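# Put the black pot upright inside middle upper cabinet

## Task

Place the black pot so it stands upright on the floor of the middle upper cabinet, pushed in deep enough that the cabinet doors could close. Do not disturb anything else. If the pot falls over or ends up tilted, the task fails.

## Robot and tools

ROBOT. An omnidirectional base with a column about 1.7 m tall. A carriage rides up and down it (lift_m) and carries two identical six-joint arms, each ending in a two-finger gripper. The arm bases sit about 0.57 m + lift_m above the floor; carriage parts hang about 0.15 m under them. A hand reaches about 0.78 m from its shoulder but only about 0.38 m below its arm base. The hand is about 0.16 m long and 0.1 m wide (0.14 m open); fingertips taper to about 5 mm thick. The wrist camera sticks out 0.11 m to one side of joint 6's axis. Parked joints 1 to 6: 0, 0.05, 0.05, 1.45, 0, 0; parked, the robot is about 0.85 m wide and 0.65 m long. Cameras: carriage_camera (fixed, forward, tilted about 20 degrees down), left_wrist_camera and right_wrist_camera (looking past the fingertips). All images are 672x504.

FRAMES. Units are metres and radians. Base frame: origin on the floor below the base centre, x forward, y left, z up. left_hand and right_hand are the midpoint between the pads, in the base frame; quat_wxyz maps base axes to hand axes (hand z along the fingers, hand y the opening direction; pointing straight up with joints 1, 5, 6 at 0 gives (1, 0, 0, 0)). base_odometry is in the frame the base had at scene start, counts wheel turns only (slip counts as motion), heading in rad, left positive, -3.142 to 3.142. Heading can drift a degree or two after turns or long strafes.

move. Optional keys: base, joints, speeds, min_time_s, cameras. base holds exactly one relative command measured from the last reported state: translate_m (forward +, -2 to 2 m), strafe_m (left +, -2 to 2 m) or rotate_rad (counter-clockwise +, -6.3 to 6.3). joints holds absolute targets by name, any subset: lift_m 0 to 1 m; for each side (left_/right_) joint1_rad -2.617 to 3.054 (arm yaw about vertical, 0 forward, + left), joint2_rad 0 to 3.141 (shoulder: 0 upper arm back and level, 1.57 vertical, 3.14 forward level), joint3_rad 0 to 3.141 (elbow: 0 folded, 3.14 straight), joint4_rad -1.57 to 1.57 (wrist pitch, + lifts fingertips), joint5_rad -1.57 to 1.57 (wrist yaw, + turns fingertips right, opposite sense to joint 1), joint6_rad -2.094 to 2.094 (roll about the fingers, + clockwise seen from the forearm), gripper_m 0 to 0.093 (pad gap). speeds caps top speed for this action only: translate_m and strafe_m 0.02 to 0.5 m/s, rotate_rad 0.05 to 1.57 rad/s, lift_m 0.08 to 0.25 m/s (defaults are the maxima). min_time_s 0.1 to 8 sets a minimum duration for each arm and gripper motion; it straightens and smooths hand paths. All motions start together. Unknown keys make the call invalid; out-of-range values get it refused, and after a refusal or a stop, the remaining move, wait and finished_scene calls in the same reply are skipped. cameras: list of camera names or "all"; omitted means all, [] means none. A move with no action just reports.

wait: seconds 0 to 10, commands nothing, returns state and images. zoom_image: camera plus region [x0, y0, x1, y1] in pixels, top-left origin, at most 504x504, from that camera's latest image. finished_scene: scene = current scene number (1 to 3); irreversible, the pot must stay placed with no help from the robot.

RESULTS. "pictures" lists image order; frames may lag the state slightly. "move" reads done or the worst status. Status words: done (within tolerance; for the base, wheels turned fully even if slipping); off_target (resting short and maybe still pushing); contact_stop and time_out (target dropped, holding in place; base drives end by 14 s); not_followed (a self-collision check withheld the arm's targets, gripper still acts; the robot may keep retrying). on_its_own lists uncommanded behaviour, with "held at" giving the target. Tolerances: lift 0.004, joint1 0.02, joint2 0.105, joint3 0.06, joint4 0.04, joint5 0.025, joint6 0.02, gripper 0.004. motor_effort is percent of max, positive toward larger values, peak in brackets, with sizable per-motor bias and noise; lift effort dropping while lowering means a hand or load is resting on something. Joint torques are listed joint 1 to 6, include arm weight, and joints 1 to 3 wrap at ±28 N m. A gripper firmly holding reads a bit below the object width and may say off_target; closed on nothing it reads 0.000 to 0.002. Release by commanding well above the reading.

CAUTIONS. Reported hand positions tend to sit above the real ones, more at long reach; a level arm holding about 1 kg sags 7 to 25 cm. Arm moves of 0.1 m or more without min_time_s can stray a couple of centimetres. Arms have no contact stop and keep pushing; freed arms snap to their target. The base stops on wheel strain but ignores arms, so a drive can bend an arm. To unstick after a stop, drive about 0.2 m back (or rotate back). Never reverse under a table edge into the column. Do not let the arms strike or squeeze each other; to untangle withheld arms, resend one arm's current readings with joint 1 swung away, then the other. Tipping risk rises with a high carriage, outstretched or loaded arms, pushing, and abrupt stops; only images reveal a lean. Stretched or loaded arms heat up even while idle; MOTOR HOT appears at 75 °C and at 100 °C the arm goes limp for 30 to 60 s (limit_stop_at_motor_heat), so park arms to cool them. Avoid dropping the pot, releasing it while it moves, slamming or shoving things hard. Objects may occasionally be nudged by outside forces.

Each tool is called after ">>>" as name([rows], argument=value, ...), one row to a line, values as JSON.

## Session

>>> move()

Scene clock: 0.00 s.
Joint torques (N m): no reading
base_odometry: x=+0.000 y=+0.000 heading=+0.000
base_status: not commanded
joint_positions: lift_m=+0.300 left_joint1_rad=+0.011 left_joint2_rad=+0.066 left_joint3_rad=+0.024 left_joint4_rad=+1.484 left_joint5_rad=+0.006 left_joint6_rad=-0.041 left_gripper_m=+0.09396 right_joint1_rad=+0.001 right_joint2_rad=+0.045 right_joint3_rad=+0.056 right_joint4_rad=+1.494 right_joint5_rad=+0.030 right_joint6_rad=+0.014 right_gripper_m=+0.09396
joint_status: not commanded
motor_effort: lift_m=+23 drive_wheels=-3
left_hand: x=+0.2581 y=+0.3029 z=+1.2986 quat_wxyz=(+0.998, +0.001, +0.064, -0.015) (m; base frame)
right_hand: x=+0.2395 y=-0.3086 z=+1.3076 quat_wxyz=(+0.999, +0.015, +0.033, +0.007) (m; base frame)
pictures: carriage_camera, left_wrist_camera, right_wrist_camera

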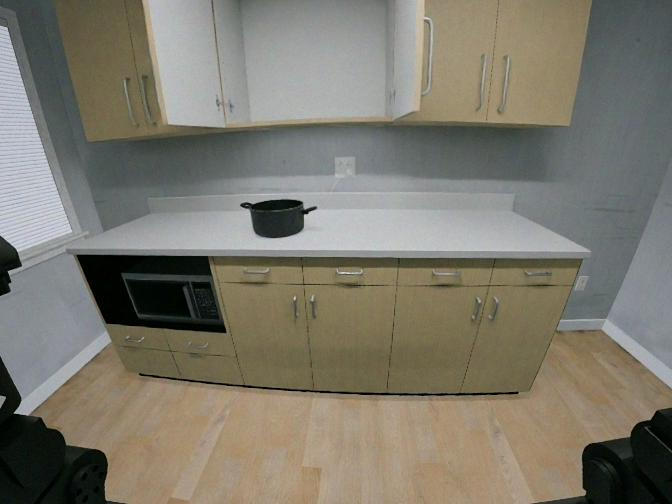

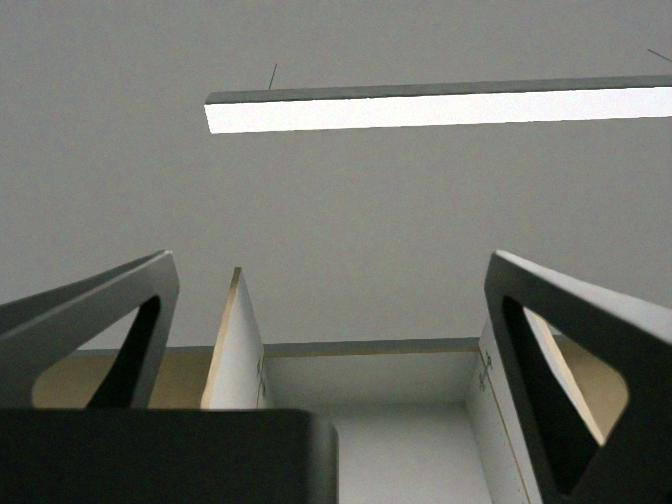

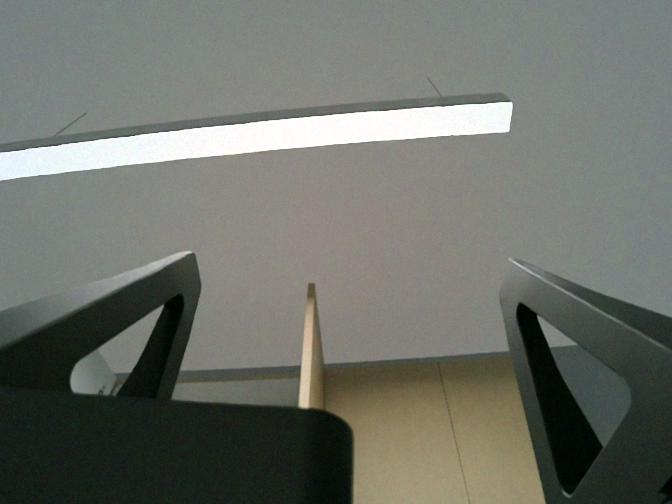

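>>> zoom_image(camera="carriage_camera", region=[220, 170, 340, 260])

>>> zoom_image(camera="carriage_camera", region=[120, 0, 460, 255])

Scaled by 4.200 from the camera's 672x504 image, which has a finer 960x720 frame.

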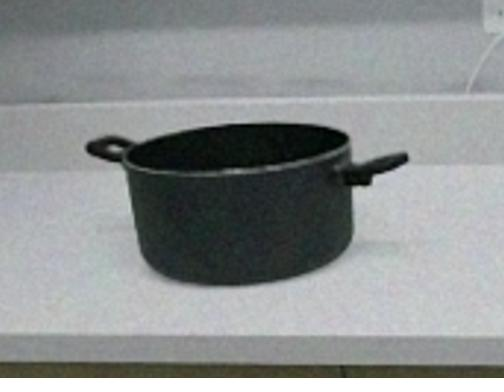

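Scaled by 1.482 from the camera's 672x504 image, which has a finer 960x720 frame.

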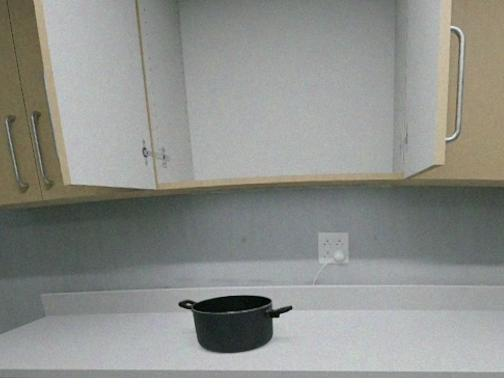

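>>> move(base={"translate_m": 0.4}, cameras=["carriage_camera"])

>>> move(base={"strafe_m": 0.28}, cameras=["carriage_camera"])

Scene clock: 17.87 s.
Joint torques (N m): left_arm=[-0.08 4.4 5.52 -0.17 0.04 0.04] | right_arm=[-0.08 4.74 5.08 -0.36 -0.05 -0.02]
move: done
base_odometry: x=+0.400 y=+0.000 heading=-0.001
base_status: done
joint_positions: lift_m=+0.300 left_joint1_rad=+0.011 left_joint2_rad=+0.066 left_joint3_rad=+0.024 left_joint4_rad=+1.484 left_joint5_rad=+0.006 left_joint6_rad=-0.041 left_gripper_m=+0.09396 right_joint1_rad=+0.001 right_joint2_rad=+0.045 right_joint3_rad=+0.056 right_joint4_rad=+1.493 right_joint5_rad=+0.030 right_joint6_rad=+0.014 right_gripper_m=+0.09396
joint_status: not commanded
motor_effort: lift_m=+23(23) drive_wheels=-4(11)
left_hand: x=+0.2582 y=+0.3029 z=+1.2986 quat_wxyz=(+0.998, +0.001, +0.064, -0.015) (m; base frame)
right_hand: x=+0.2397 y=-0.3086 z=+1.3075 quat_wxyz=(+0.999, +0.015, +0.033, +0.007) (m; base frame)
pictures: carriage_camera

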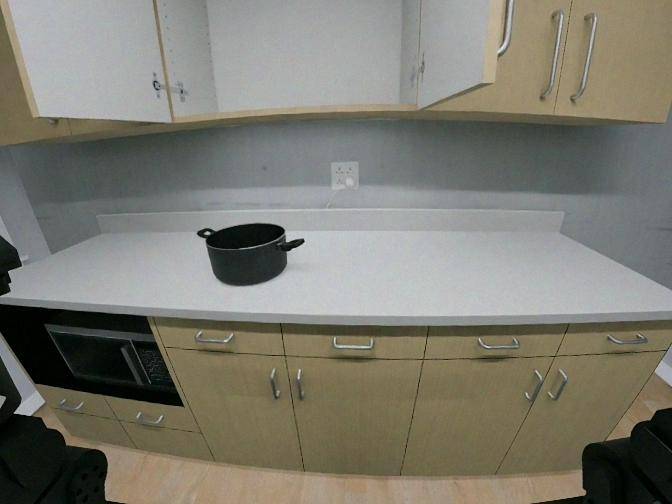

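Scene clock: 20.27 s.
Joint torques (N m): left_arm=[-0.02 4.36 5.5 -0.17 0.03 0.03] | right_arm=[-0.08 4.74 5.18 -0.38 -0.06 -0.02]
move: done
base_odometry: x=+0.400 y=+0.280 heading=-0.001
base_status: done
joint_positions: lift_m=+0.300 left_joint1_rad=+0.011 left_joint2_rad=+0.066 left_joint3_rad=+0.024 left_joint4_rad=+1.484 left_joint5_rad=+0.005 left_joint6_rad=-0.041 left_gripper_m=+0.09396 right_joint1_rad=+0.000 right_joint2_rad=+0.045 right_joint3_rad=+0.056 right_joint4_rad=+1.493 right_joint5_rad=+0.030 right_joint6_rad=+0.014 right_gripper_m=+0.09396
joint_status: not commanded
motor_effort: lift_m=+23(23) drive_wheels=-4(9)
left_hand: x=+0.2582 y=+0.3030 z=+1.2986 quat_wxyz=(+0.998, +0.001, +0.064, -0.015) (m; base frame)
right_hand: x=+0.2397 y=-0.3086 z=+1.3075 quat_wxyz=(+0.999, +0.015, +0.033, +0.007) (m; base frame)
pictures: carriage_camera

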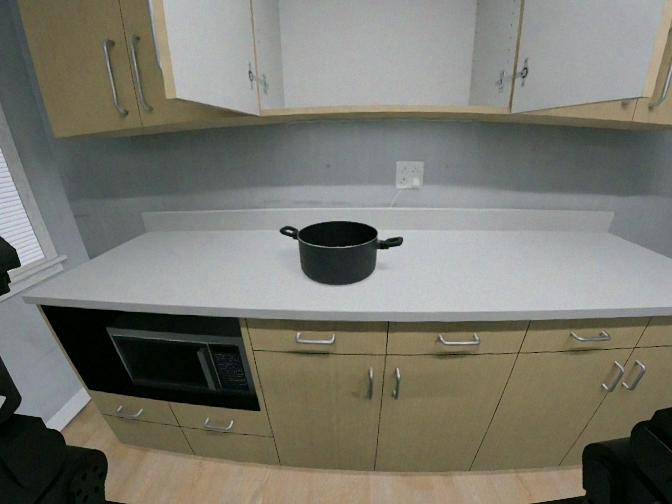

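>>> zoom_image(camera="carriage_camera", region=[270, 205, 414, 295])

Scaled by 3.500 from the camera's 672x504 image, which has a finer 960x720 frame.

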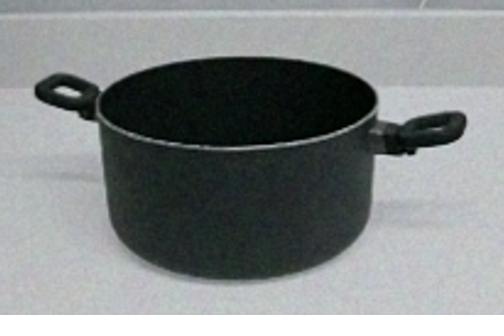

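>>> move(joints={"lift_m": 0.8}, cameras=["carriage_camera"])

>>> zoom_image(camera="carriage_camera", region=[130, 60, 634, 330])

Scene clock: 33.17 s.
Joint torques (N m): left_arm=[-0.06 4.41 5.52 -0.16 0.04 0.02] | right_arm=[-0.03 4.72 5.08 -0.38 -0.04 -0.02]
move: done
base_odometry: x=+0.400 y=+0.280 heading=-0.001
base_status: not commanded
joint_positions: lift_m=+0.800 left_joint1_rad=+0.011 left_joint2_rad=+0.066 left_joint3_rad=+0.024 left_joint4_rad=+1.484 left_joint5_rad=+0.005 left_joint6_rad=-0.041 left_gripper_m=+0.09396 right_joint1_rad=+0.000 right_joint2_rad=+0.045 right_joint3_rad=+0.056 right_joint4_rad=+1.493 right_joint5_rad=+0.030 right_joint6_rad=+0.014 right_gripper_m=+0.09396
joint_status: all done
motor_effort: lift_m=+23(28) drive_wheels=-1(5)
left_hand: x=+0.2582 y=+0.3030 z=+1.7985 quat_wxyz=(+0.998, +0.001, +0.064, -0.015) (m; base frame)
right_hand: x=+0.2397 y=-0.3086 z=+1.8075 quat_wxyz=(+0.999, +0.015, +0.033, +0.007) (m; base frame)
pictures: carriage_camera

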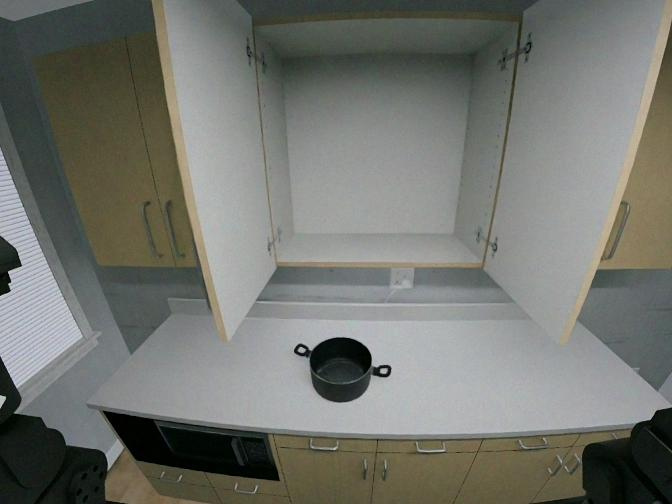

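Scaled by 1.000.

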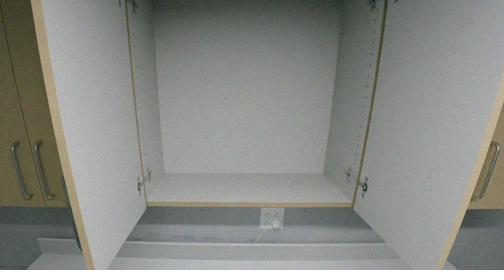

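>>> zoom_image(camera="carriage_camera", region=[280, 325, 404, 415])

Scaled by 4.065 from the camera's 672x504 image, which has a finer 960x720 frame.

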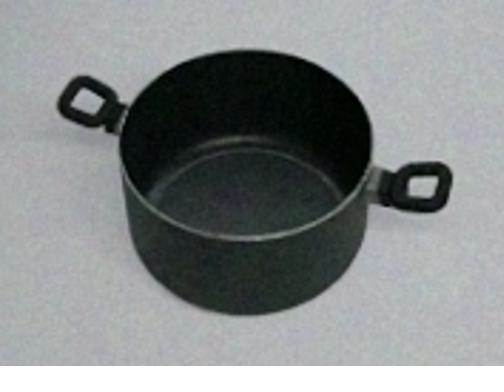

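>>> move(base={"rotate_rad": -0.323}, joints={"lift_m": 0.3}, cameras=[])

>>> move(base={"strafe_m": 0.295}, cameras=[])

>>> move(base={"translate_m": -0.12}, cameras=["carriage_camera"])

>>> zoom_image(camera="carriage_camera", region=[264, 185, 408, 275])

Scene clock: 43.10 s.
Joint torques (N m): left_arm=[-0.08 4.41 5.53 -0.16 0.02 0.02] | right_arm=[-0.03 4.83 5.15 -0.36 -0.03 -0.01]
move: done
base_odometry: x=+0.400 y=+0.280 heading=-0.324
base_status: done
joint_positions: lift_m=+0.300 left_joint1_rad=+0.011 left_joint2_rad=+0.066 left_joint3_rad=+0.024 left_joint4_rad=+1.484 left_joint5_rad=+0.005 left_joint6_rad=-0.041 left_gripper_m=+0.09396 right_joint1_rad=+0.000 right_joint2_rad=+0.045 right_joint3_rad=+0.056 right_joint4_rad=+1.493 right_joint5_rad=+0.030 right_joint6_rad=+0.014 right_gripper_m=+0.09396
joint_status: all done
motor_effort: lift_m=+21(21) drive_wheels=+4(8)
left_hand: x=+0.2582 y=+0.3030 z=+1.2988 quat_wxyz=(+0.998, +0.001, +0.064, -0.015) (m; base frame)
right_hand: x=+0.2398 y=-0.3086 z=+1.3078 quat_wxyz=(+0.999, +0.015, +0.034, +0.007) (m; base frame)
pictures: none
No camera images: "cameras" was empty.

Scene clock: 45.63 s.
Joint torques (N m): left_arm=[-0.06 4.42 5.46 -0.16 0.05 0.03] | right_arm=[0.01 4.74 5.11 -0.35 -0.04 -0.02]
move: done
base_odometry: x=+0.494 y=+0.559 heading=-0.324
base_status: done
joint_positions: lift_m=+0.300 left_joint1_rad=+0.011 left_joint2_rad=+0.066 left_joint3_rad=+0.024 left_joint4_rad=+1.484 left_joint5_rad=+0.005 left_joint6_rad=-0.041 left_gripper_m=+0.09396 right_joint1_rad=+0.000 right_joint2_rad=+0.045 right_joint3_rad=+0.056 right_joint4_rad=+1.493 right_joint5_rad=+0.030 right_joint6_rad=+0.014 right_gripper_m=+0.09396
joint_status: not commanded
motor_effort: lift_m=+21(21) drive_wheels=-6(12)
left_hand: x=+0.2582 y=+0.3030 z=+1.2988 quat_wxyz=(+0.998, +0.001, +0.064, -0.015) (m; base frame)
right_hand: x=+0.2398 y=-0.3086 z=+1.3078 quat_wxyz=(+0.999, +0.015, +0.034, +0.007) (m; base frame)
pictures: none
No camera images: "cameras" was empty.

Scene clock: 47.40 s.
Joint torques (N m): left_arm=[-0.01 4.44 5.45 -0.16 0.03 0.03] | right_arm=[-0.08 4.86 5.09 -0.38 -0.03 -0.02]
move: done
base_odometry: x=+0.381 y=+0.598 heading=-0.324
base_status: done
joint_positions: lift_m=+0.300 left_joint1_rad=+0.011 left_joint2_rad=+0.066 left_joint3_rad=+0.024 left_joint4_rad=+1.484 left_joint5_rad=+0.005 left_joint6_rad=-0.041 left_gripper_m=+0.09396 right_joint1_rad=+0.000 right_joint2_rad=+0.045 right_joint3_rad=+0.056 right_joint4_rad=+1.494 right_joint5_rad=+0.030 right_joint6_rad=+0.014 right_gripper_m=+0.09396
joint_status: not commanded
motor_effort: lift_m=+21(21) drive_wheels=-2(10)
left_hand: x=+0.2582 y=+0.3030 z=+1.2988 quat_wxyz=(+0.998, +0.001, +0.064, -0.015) (m; base frame)
right_hand: x=+0.2395 y=-0.3086 z=+1.3078 quat_wxyz=(+0.999, +0.015, +0.033, +0.007) (m; base frame)
pictures: carriage_camera

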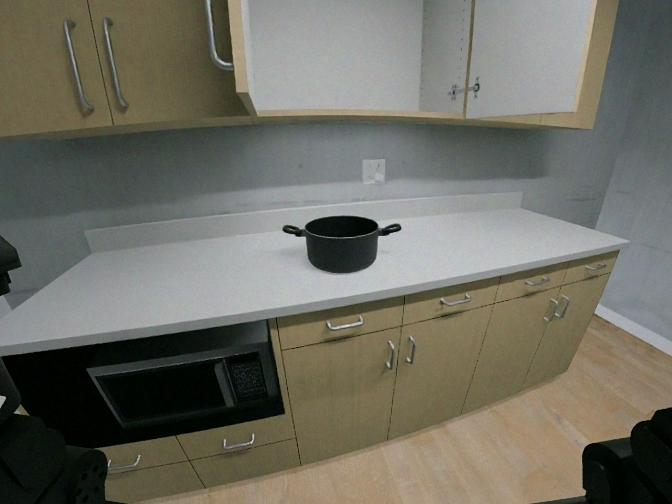

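Scaled by 3.500 from the camera's 672x504 image, which has a finer 960x720 frame.

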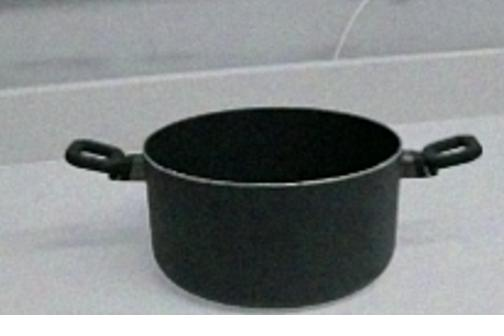

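>>> move(joints={"lift_m": 0.33, "left_joint1_rad": -0.197, "left_joint2_rad": 2.41, "left_joint3_rad": 1.408, "left_joint4_rad": 1.003, "left_joint5_rad": 0, "left_joint6_rad": -1.29, "right_joint1_rad": 0.197, "right_joint2_rad": 2.41, "right_joint3_rad": 1.408, "right_joint4_rad": 1.003, "right_joint5_rad": 0, "right_joint6_rad": 1.29}, min_time_s=3)

Scene clock: 52.00 s.
Joint torques (N m): left_arm=[-0.64 -14.86 7.8 2.47 -0.01 -0.01] | right_arm=[0.29 -13.78 7.56 2.03 -0.16 0.02]
move: done
base_odometry: x=+0.381 y=+0.598 heading=-0.324
base_status: not commanded
joint_positions: lift_m=+0.330 left_joint1_rad=-0.192 left_joint2_rad=+2.407 left_joint3_rad=+1.382 left_joint4_rad=+0.999 left_joint5_rad=+0.005 left_joint6_rad=-1.278 left_gripper_m=+0.09398 right_joint1_rad=+0.192 right_joint2_rad=+2.407 right_joint3_rad=+1.379 right_joint4_rad=+1.001 right_joint5_rad=+0.015 right_joint6_rad=+1.276 right_gripper_m=+0.09396
joint_status: all done
motor_effort: lift_m=+24(28) drive_wheels=-1(3)
left_hand: x=+0.8510 y=+0.1806 z=+1.0097 quat_wxyz=(+0.517, -0.369, +0.614, -0.469) (m; base frame)
right_hand: x=+0.8511 y=-0.1842 z=+1.0089 quat_wxyz=(+0.521, +0.374, +0.611, +0.463) (m; base frame)
pictures: carriage_camera, left_wrist_camera, right_wrist_camera

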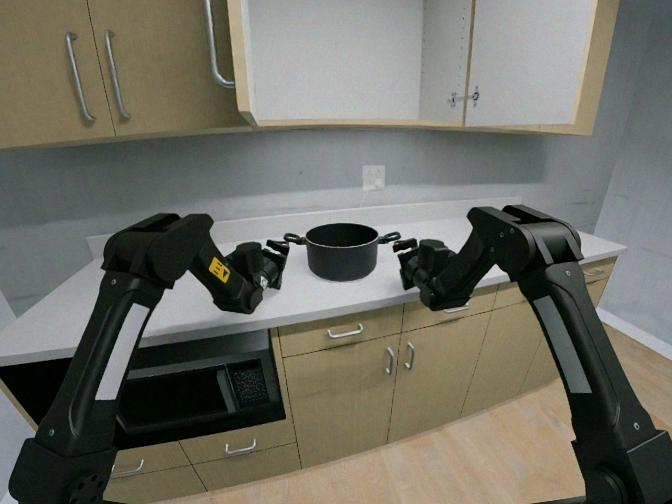

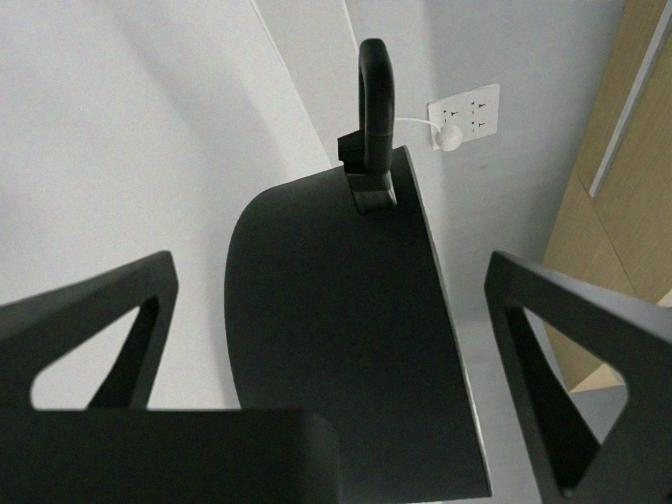

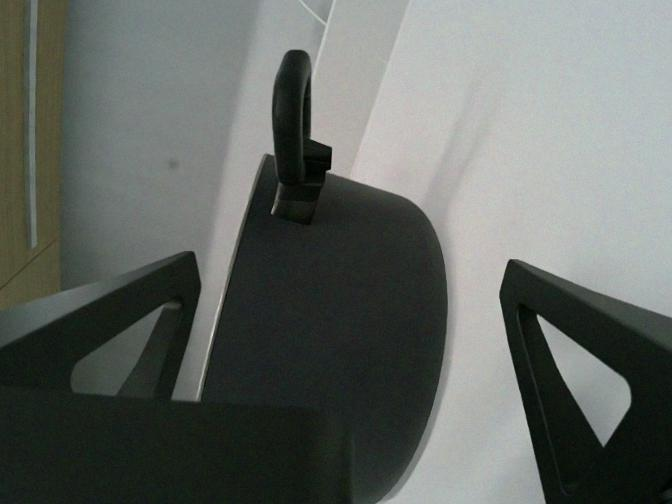

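>>> zoom_image(camera="carriage_camera", region=[246, 205, 436, 305])

Scaled by 2.653 from the camera's 672x504 image, which has a finer 960x720 frame.

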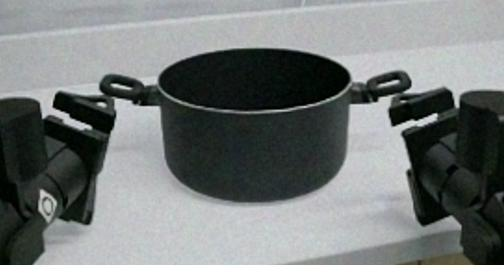

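>>> move(base={"translate_m": 0.07}, joints={"lift_m": 0.358}, speeds={"translate_m": 0.1})

Scene clock: 59.57 s.
Joint torques (N m): left_arm=[-0.54 -15.88 7.04 2.54 -0.02 0.01] | right_arm=[0.29 -14.87 6.8 2.07 -0.16 0.03]
move: done
base_odometry: x=+0.447 y=+0.575 heading=-0.325
base_status: done
joint_positions: lift_m=+0.358 left_joint1_rad=-0.192 left_joint2_rad=+2.418 left_joint3_rad=+1.391 left_joint4_rad=+0.993 left_joint5_rad=+0.005 left_joint6_rad=-1.280 left_gripper_m=+0.09398 right_joint1_rad=+0.193 right_joint2_rad=+2.417 right_joint3_rad=+1.389 right_joint4_rad=+0.998 right_joint5_rad=+0.014 right_joint6_rad=+1.278 right_gripper_m=+0.09396
joint_status: all done
motor_effort: lift_m=+23(28) drive_wheels=-4(11)
left_hand: x=+0.8523 y=+0.1800 z=+1.0335 quat_wxyz=(+0.514, -0.371, +0.616, -0.468) (m; base frame)
right_hand: x=+0.8526 y=-0.1827 z=+1.0347 quat_wxyz=(+0.520, +0.375, +0.612, +0.464) (m; base frame)
pictures: carriage_camera, left_wrist_camera, right_wrist_camera

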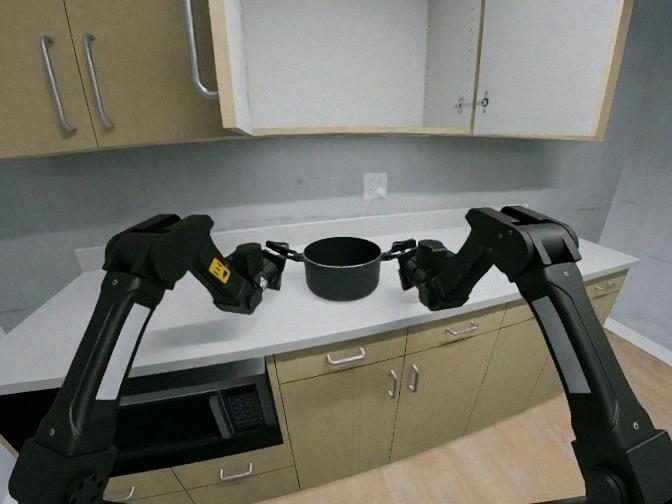

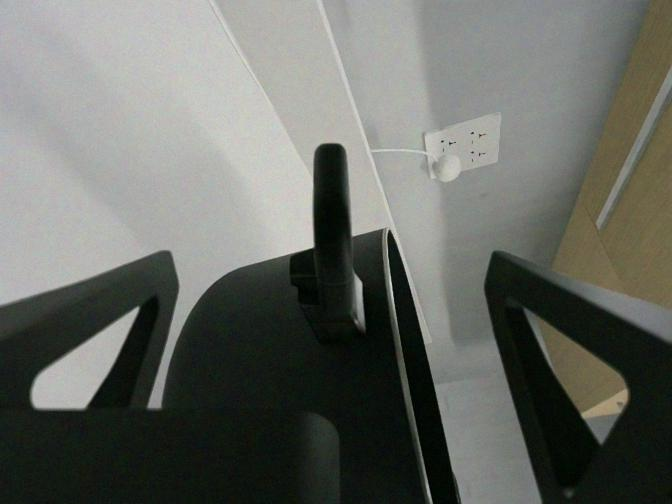

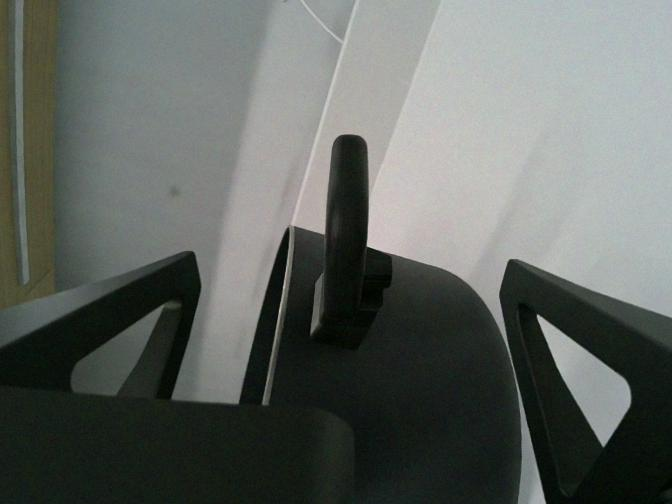

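>>> move(base={"translate_m": 0.055}, speeds={"translate_m": 0.08})

Scene clock: 63.10 s.
Joint torques (N m): left_arm=[-0.47 -16.01 7.02 2.56 -0.02 -0.01] | right_arm=[0.28 -14.82 6.87 2.05 -0.16 0.04]
move: done
base_odometry: x=+0.499 y=+0.558 heading=-0.324
base_status: done
joint_positions: lift_m=+0.358 left_joint1_rad=-0.193 left_joint2_rad=+2.418 left_joint3_rad=+1.391 left_joint4_rad=+0.993 left_joint5_rad=+0.005 left_joint6_rad=-1.280 left_gripper_m=+0.09398 right_joint1_rad=+0.193 right_joint2_rad=+2.417 right_joint3_rad=+1.389 right_joint4_rad=+0.997 right_joint5_rad=+0.014 right_joint6_rad=+1.278 right_gripper_m=+0.09396
joint_status: not commanded
motor_effort: lift_m=+23(23) drive_wheels=-5(10)
left_hand: x=+0.8522 y=+0.1793 z=+1.0335 quat_wxyz=(+0.513, -0.370, +0.616, -0.468) (m; base frame)
right_hand: x=+0.8526 y=-0.1827 z=+1.0344 quat_wxyz=(+0.519, +0.375, +0.612, +0.464) (m; base frame)
pictures: carriage_camera, left_wrist_camera, right_wrist_camera

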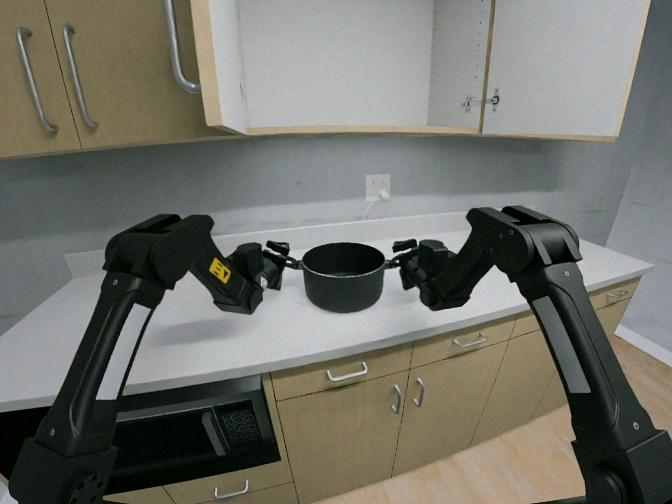

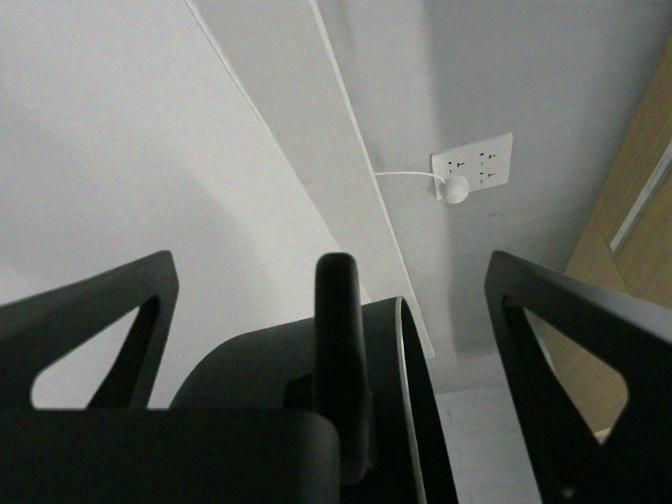

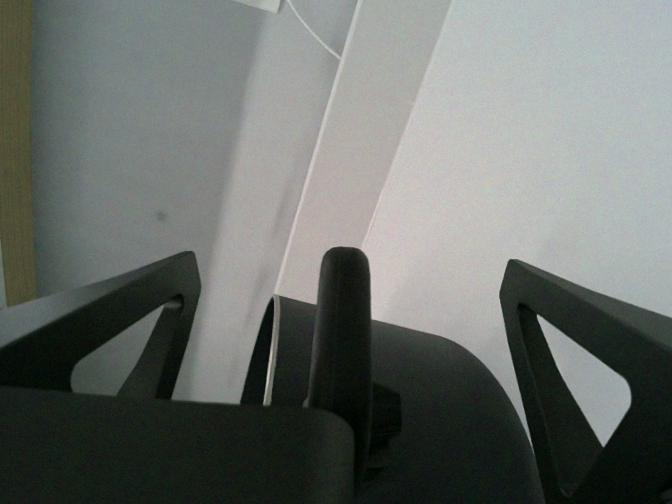

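>>> move(joints={"left_gripper_m": 0.008, "right_gripper_m": 0.008}, min_time_s=2)

Scene clock: 67.03 s.
Joint torques (N m): left_arm=[-0.38 -15.98 7.02 2.49 -0.02 0.14] | right_arm=[0.13 -14.9 6.84 2 -0.18 -0.23]
move: done
base_odometry: x=+0.499 y=+0.558 heading=-0.324
base_status: not commanded
joint_positions: lift_m=+0.358 left_joint1_rad=-0.193 left_joint2_rad=+2.418 left_joint3_rad=+1.391 left_joint4_rad=+0.997 left_joint5_rad=+0.005 left_joint6_rad=-1.293 left_gripper_m=+0.01072 right_joint1_rad=+0.193 right_joint2_rad=+2.417 right_joint3_rad=+1.389 right_joint4_rad=+1.003 right_joint5_rad=+0.013 right_joint6_rad=+1.300 right_gripper_m=+0.01087
joint_status: all done
motor_effort: lift_m=+23(23) drive_wheels=-5(6)
left_hand: x=+0.8522 y=+0.1794 z=+1.0344 quat_wxyz=(+0.512, -0.374, +0.613, -0.472) (m; base frame)
right_hand: x=+0.8526 y=-0.1826 z=+1.0358 quat_wxyz=(+0.516, +0.380, +0.606, +0.471) (m; base frame)
pictures: carriage_camera, left_wrist_camera, right_wrist_camera

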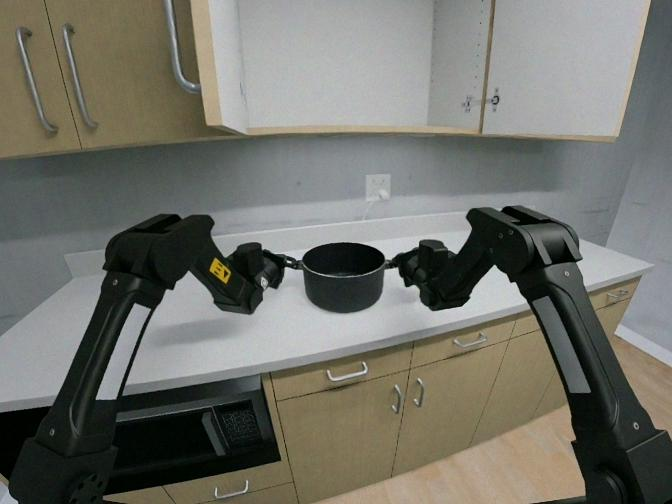

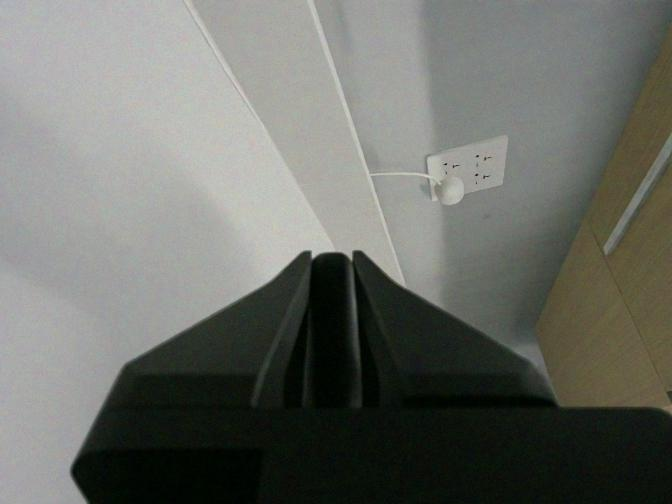

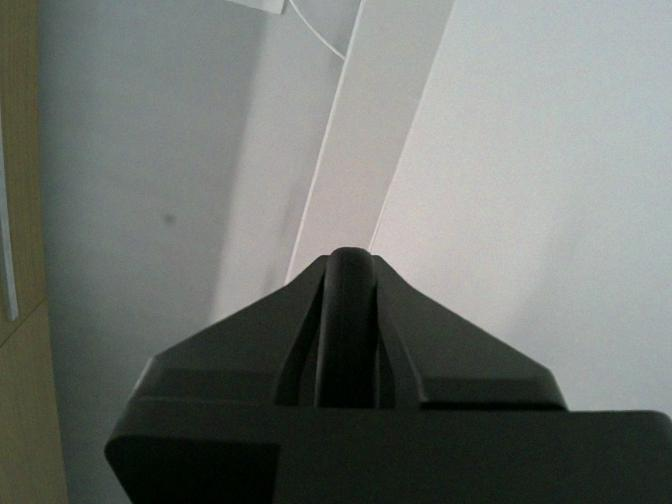

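>>> move(joints={"left_gripper_m": 0.0, "right_gripper_m": 0.0}, min_time_s=0.5, cameras=[])

>>> move(joints={"lift_m": 0.408}, speeds={"lift_m": 0.08})

Scene clock: 68.23 s.
Joint torques (N m): left_arm=[-0.4 -15.95 7.01 2.49 -0.02 0.14] | right_arm=[0.29 -14.97 6.84 2.01 -0.16 -0.19]
move: off_target
base_odometry: x=+0.499 y=+0.558 heading=-0.324
base_status: not commanded
joint_positions: lift_m=+0.358 left_joint1_rad=-0.193 left_joint2_rad=+2.418 left_joint3_rad=+1.391 left_joint4_rad=+0.997 left_joint5_rad=+0.005 left_joint6_rad=-1.293 left_gripper_m=+0.01071 right_joint1_rad=+0.193 right_joint2_rad=+2.417 right_joint3_rad=+1.389 right_joint4_rad=+1.003 right_joint5_rad=+0.013 right_joint6_rad=+1.300 right_gripper_m=+0.01087
joint_status: left_gripper_m off_target (ended at +0.01072, target +0.00000); right_gripper_m off_target (ended at +0.01086, target +0.00000)
motor_effort: lift_m=+23(23) drive_wheels=-5(6)
left_hand: x=+0.8522 y=+0.1794 z=+1.0344 quat_wxyz=(+0.512, -0.374, +0.613, -0.472) (m; base frame)
right_hand: x=+0.8526 y=-0.1826 z=+1.0358 quat_wxyz=(+0.516, +0.380, +0.606, +0.471) (m; base frame)
pictures: none
No camera images: "cameras" was empty.

Scene clock: 69.23 s.
Joint torques (N m): left_arm=[-0.4 -18.32 6.93 3.66 -0.03 0.28] | right_arm=[0.16 -17.17 6.64 3.12 -0.09 -0.42]
move: done
base_odometry: x=+0.499 y=+0.558 heading=-0.324
base_status: not commanded
joint_positions: lift_m=+0.408 left_joint1_rad=-0.193 left_joint2_rad=+2.440 left_joint3_rad=+1.391 left_joint4_rad=+0.893 left_joint5_rad=+0.005 left_joint6_rad=-1.305 left_gripper_m=+0.01066 right_joint1_rad=+0.193 right_joint2_rad=+2.439 right_joint3_rad=+1.389 right_joint4_rad=+0.902 right_joint5_rad=+0.009 right_joint6_rad=+1.319 right_gripper_m=+0.01085
joint_status: all done
motor_effort: lift_m=+25(28) drive_wheels=-5(6)
left_hand: x=+0.8492 y=+0.1799 z=+1.0449 quat_wxyz=(+0.474, -0.400, +0.647, -0.444) (m; base frame)
right_hand: x=+0.8498 y=-0.1824 z=+1.0473 quat_wxyz=(+0.477, +0.407, +0.639, +0.446) (m; base frame)
pictures: carriage_camera, left_wrist_camera, right_wrist_camera

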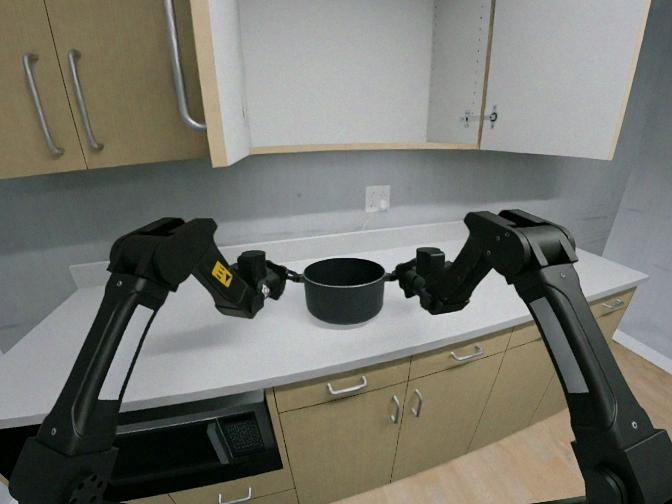

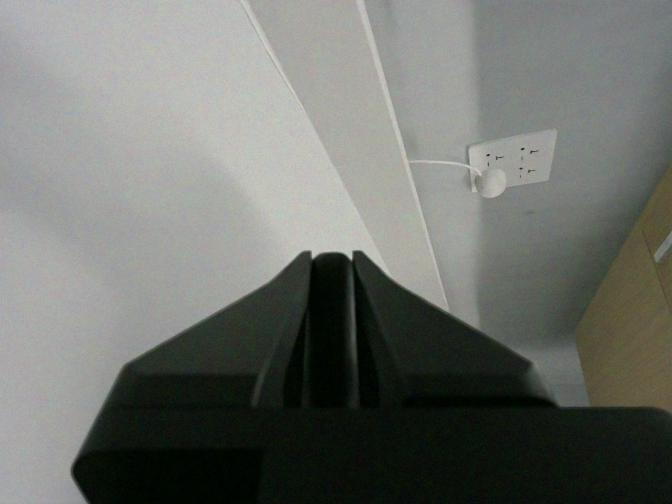

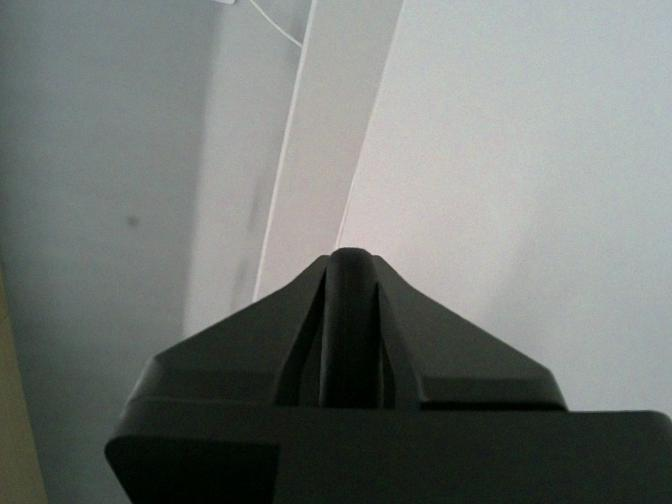

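>>> move(joints={"lift_m": 0.46, "left_joint4_rad": 1.12, "right_joint4_rad": 1.12}, speeds={"lift_m": 0.08}, min_time_s=0.8)

Scene clock: 71.20 s.
Joint torques (N m): left_arm=[-0.38 -19.17 7.2 4.26 -0.03 0.32] | right_arm=[0.1 -18.26 6.63 3.73 -0.1 -0.44]
move: off_target
base_odometry: x=+0.499 y=+0.558 heading=-0.324
base_status: not commanded
joint_positions: lift_m=+0.460 left_joint1_rad=-0.193 left_joint2_rad=+2.449 left_joint3_rad=+1.387 left_joint4_rad=+0.957 left_joint5_rad=+0.005 left_joint6_rad=-1.308 left_gripper_m=+0.01066 right_joint1_rad=+0.193 right_joint2_rad=+2.450 right_joint3_rad=+1.389 right_joint4_rad=+0.964 right_joint5_rad=+0.008 right_joint6_rad=+1.320 right_gripper_m=+0.01085
joint_status: left_joint4_rad off_target (ended at +0.957, target +1.120); right_joint4_rad off_target (ended at +0.964, target +1.120); the others done
motor_effort: lift_m=+25(29) drive_wheels=-5(6)
left_hand: x=+0.8501 y=+0.1797 z=+1.1053 quat_wxyz=(+0.488, -0.392, +0.632, -0.458) (m; base frame)
right_hand: x=+0.8511 y=-0.1820 z=+1.1073 quat_wxyz=(+0.491, +0.398, +0.625, +0.459) (m; base frame)
pictures: carriage_camera, left_wrist_camera, right_wrist_camera

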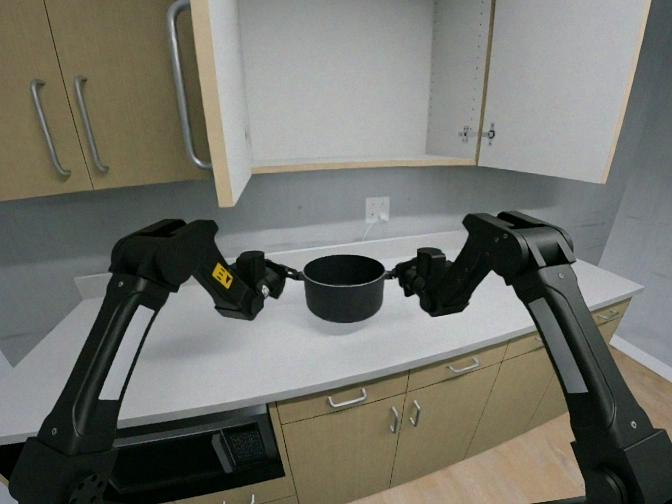

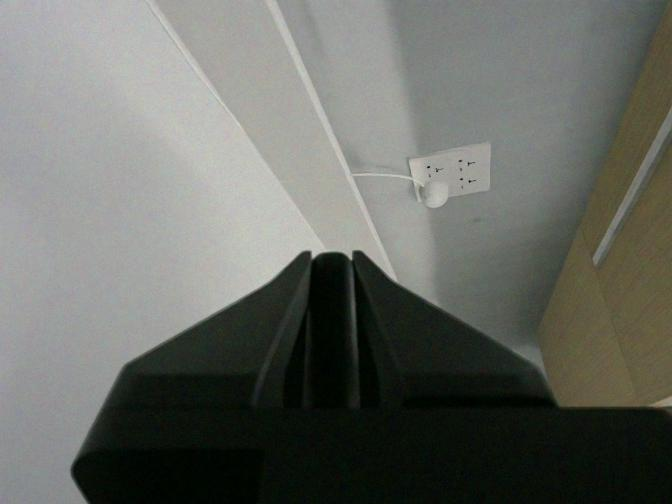

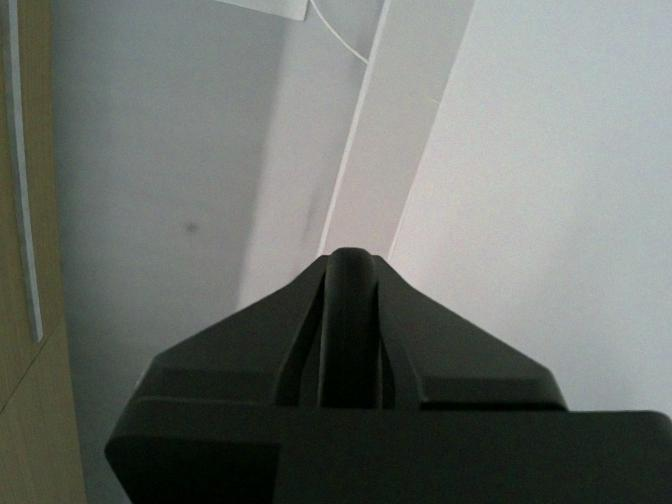

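>>> move(base={"translate_m": -0.45}, joints={"left_joint4_rad": 1.2, "right_joint4_rad": 1.2}, speeds={"translate_m": 0.25}, min_time_s=1.5, cameras=["carriage_camera"])

>>> move(base={"strafe_m": -0.605}, speeds={"strafe_m": 0.3}, cameras=[])

>>> move(base={"rotate_rad": 0.324}, joints={"lift_m": 0.9}, speeds={"rotate_rad": 0.4, "lift_m": 0.2}, cameras=["carriage_camera"])

Scene clock: 76.43 s.
Joint torques (N m): left_arm=[-0.47 -19.14 7.2 4.45 -0.02 0.27] | right_arm=[0.2 -18.21 6.84 3.85 -0.11 -0.3]
move: off_target
base_odometry: x=+0.073 y=+0.701 heading=-0.324
base_status: done
joint_positions: lift_m=+0.460 left_joint1_rad=-0.193 left_joint2_rad=+2.449 left_joint3_rad=+1.387 left_joint4_rad=+1.020 left_joint5_rad=+0.005 left_joint6_rad=-1.304 left_gripper_m=+0.01065 right_joint1_rad=+0.193 right_joint2_rad=+2.450 right_joint3_rad=+1.386 right_joint4_rad=+1.033 right_joint5_rad=+0.008 right_joint6_rad=+1.310 right_gripper_m=+0.01085
joint_status: left_joint4_rad off_target (ended at +1.020, target +1.200); right_joint4_rad off_target (ended at +1.033, target +1.200)
motor_effort: lift_m=+25(25) drive_wheels=-4(8)
left_hand: x=+0.8512 y=+0.1795 z=+1.1208 quat_wxyz=(+0.506, -0.379, +0.614, -0.472) (m; base frame)
right_hand: x=+0.8516 y=-0.1819 z=+1.1232 quat_wxyz=(+0.511, +0.383, +0.607, +0.473) (m; base frame)
pictures: carriage_camera

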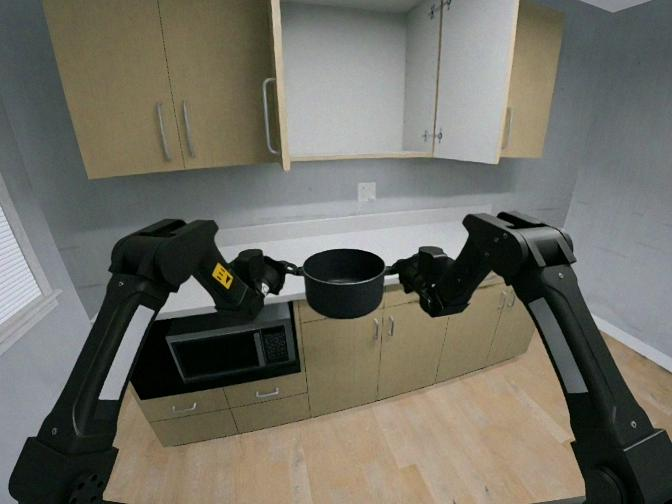

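Scene clock: 79.93 s.
Joint torques (N m): left_arm=[-0.27 -19.17 7.21 4.43 -0.01 0.25] | right_arm=[0.25 -18.32 6.95 3.83 -0.11 -0.32]
move: done
base_odometry: x=-0.120 y=+0.128 heading=-0.324
base_status: done
joint_positions: lift_m=+0.460 left_joint1_rad=-0.196 left_joint2_rad=+2.449 left_joint3_rad=+1.387 left_joint4_rad=+1.021 left_joint5_rad=+0.003 left_joint6_rad=-1.304 left_gripper_m=+0.01065 right_joint1_rad=+0.192 right_joint2_rad=+2.450 right_joint3_rad=+1.386 right_joint4_rad=+1.034 right_joint5_rad=+0.011 right_joint6_rad=+1.310 right_gripper_m=+0.01085
joint_status: not commanded
motor_effort: lift_m=+25(25) drive_wheels=-3(8)
left_hand: x=+0.8510 y=+0.1785 z=+1.1210 quat_wxyz=(+0.506, -0.379, +0.614, -0.473) (m; base frame)
right_hand: x=+0.8519 y=-0.1831 z=+1.1233 quat_wxyz=(+0.512, +0.384, +0.606, +0.472) (m; base frame)
pictures: none
No camera images: "cameras" was empty.

Scene clock: 82.77 s.
Joint torques (N m): left_arm=[-0.35 -21.09 7.58 4.22 0 0.24] | right_arm=[0.05 -19.66 7.62 3.65 -0.15 -0.32]
move: done
base_odometry: x=-0.121 y=+0.128 heading=+0.000
base_status: done
joint_positions: lift_m=+0.900 left_joint1_rad=-0.194 left_joint2_rad=+2.468 left_joint3_rad=+1.382 left_joint4_rad=+1.040 left_joint5_rad=+0.004 left_joint6_rad=-1.303 left_gripper_m=+0.01064 right_joint1_rad=+0.195 right_joint2_rad=+2.465 right_joint3_rad=+1.376 right_joint4_rad=+1.051 right_joint5_rad=+0.014 right_joint6_rad=+1.309 right_gripper_m=+0.01085
joint_status: all done
motor_effort: lift_m=+24(29) drive_wheels=+3(11)
left_hand: x=+0.8498 y=+0.1792 z=+1.5523 quat_wxyz=(+0.505, -0.379, +0.615, -0.472) (m; base frame)
right_hand: x=+0.8494 y=-0.1823 z=+1.5544 quat_wxyz=(+0.510, +0.385, +0.609, +0.470) (m; base frame)
pictures: carriage_camera

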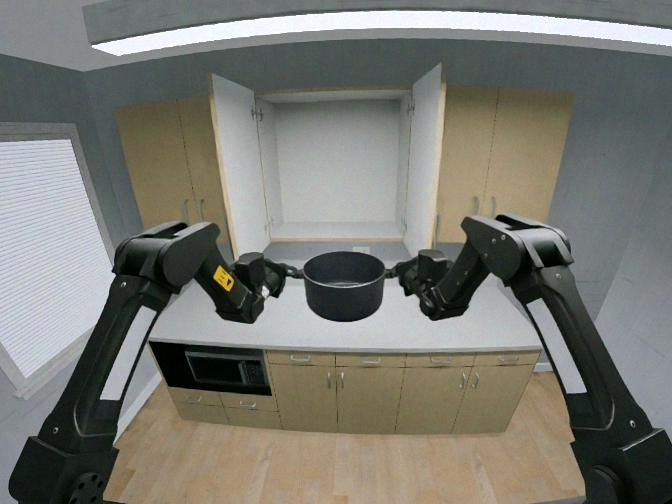

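>>> move(base={"strafe_m": 0.022}, joints={"lift_m": 0.95}, cameras=[])

>>> move(base={"translate_m": 0.5}, speeds={"translate_m": 0.22})

Scene clock: 91.73 s.
Joint torques (N m): left_arm=[-0.38 -21.3 7.71 4.2 -0.01 0.25] | right_arm=[-0.03 -20.07 7.61 3.63 -0.14 -0.31]
move: done
base_odometry: x=-0.121 y=+0.150 heading=+0.000
base_status: done
joint_positions: lift_m=+0.950 left_joint1_rad=-0.195 left_joint2_rad=+2.470 left_joint3_rad=+1.381 left_joint4_rad=+1.042 left_joint5_rad=+0.004 left_joint6_rad=-1.303 left_gripper_m=+0.01064 right_joint1_rad=+0.194 right_joint2_rad=+2.468 right_joint3_rad=+1.376 right_joint4_rad=+1.052 right_joint5_rad=+0.013 right_joint6_rad=+1.309 right_gripper_m=+0.01085
joint_status: all done
motor_effort: lift_m=+25(30) drive_wheels=-4(9)
left_hand: x=+0.8494 y=+0.1791 z=+1.6006 quat_wxyz=(+0.504, -0.380, +0.616, -0.471) (m; base frame)
right_hand: x=+0.8493 y=-0.1824 z=+1.6027 quat_wxyz=(+0.509, +0.385, +0.609, +0.470) (m; base frame)
pictures: none
No camera images: "cameras" was empty.

Scene clock: 95.17 s.
Joint torques (N m): left_arm=[-0.28 -21.31 7.76 4.23 0.01 0.26] | right_arm=[0.1 -20.01 7.54 3.66 -0.16 -0.3]
move: done
base_odometry: x=+0.379 y=+0.150 heading=+0.001
base_status: done
joint_positions: lift_m=+0.950 left_joint1_rad=-0.195 left_joint2_rad=+2.470 left_joint3_rad=+1.381 left_joint4_rad=+1.040 left_joint5_rad=+0.004 left_joint6_rad=-1.303 left_gripper_m=+0.01064 right_joint1_rad=+0.194 right_joint2_rad=+2.468 right_joint3_rad=+1.376 right_joint4_rad=+1.050 right_joint5_rad=+0.012 right_joint6_rad=+1.309 right_gripper_m=+0.01085
joint_status: not commanded
motor_effort: lift_m=+25(25) drive_wheels=-6(13)
left_hand: x=+0.8494 y=+0.1792 z=+1.6001 quat_wxyz=(+0.504, -0.380, +0.617, -0.470) (m; base frame)
right_hand: x=+0.8493 y=-0.1823 z=+1.6023 quat_wxyz=(+0.509, +0.385, +0.610, +0.470) (m; base frame)
pictures: carriage_camera, left_wrist_camera, right_wrist_camera

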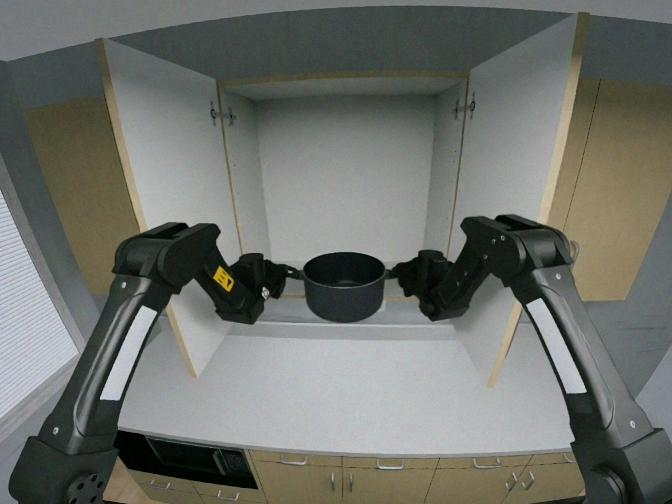

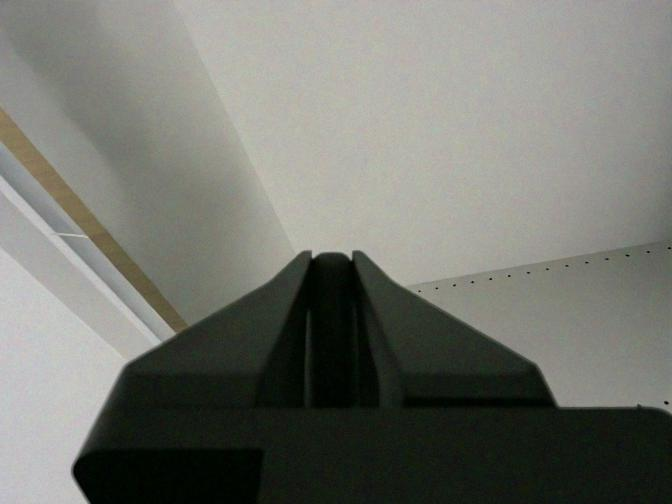

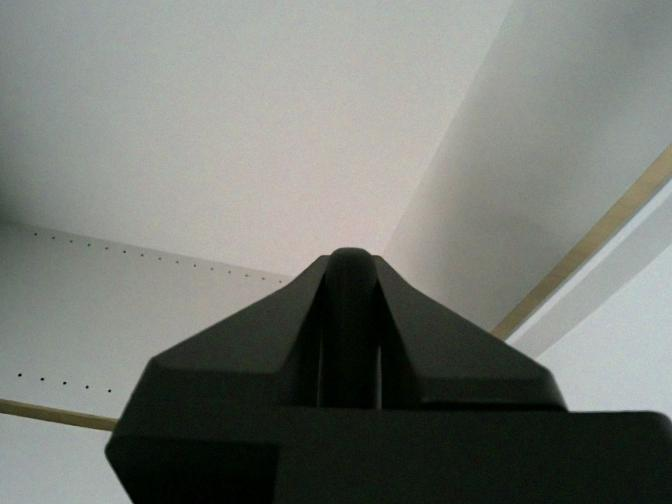

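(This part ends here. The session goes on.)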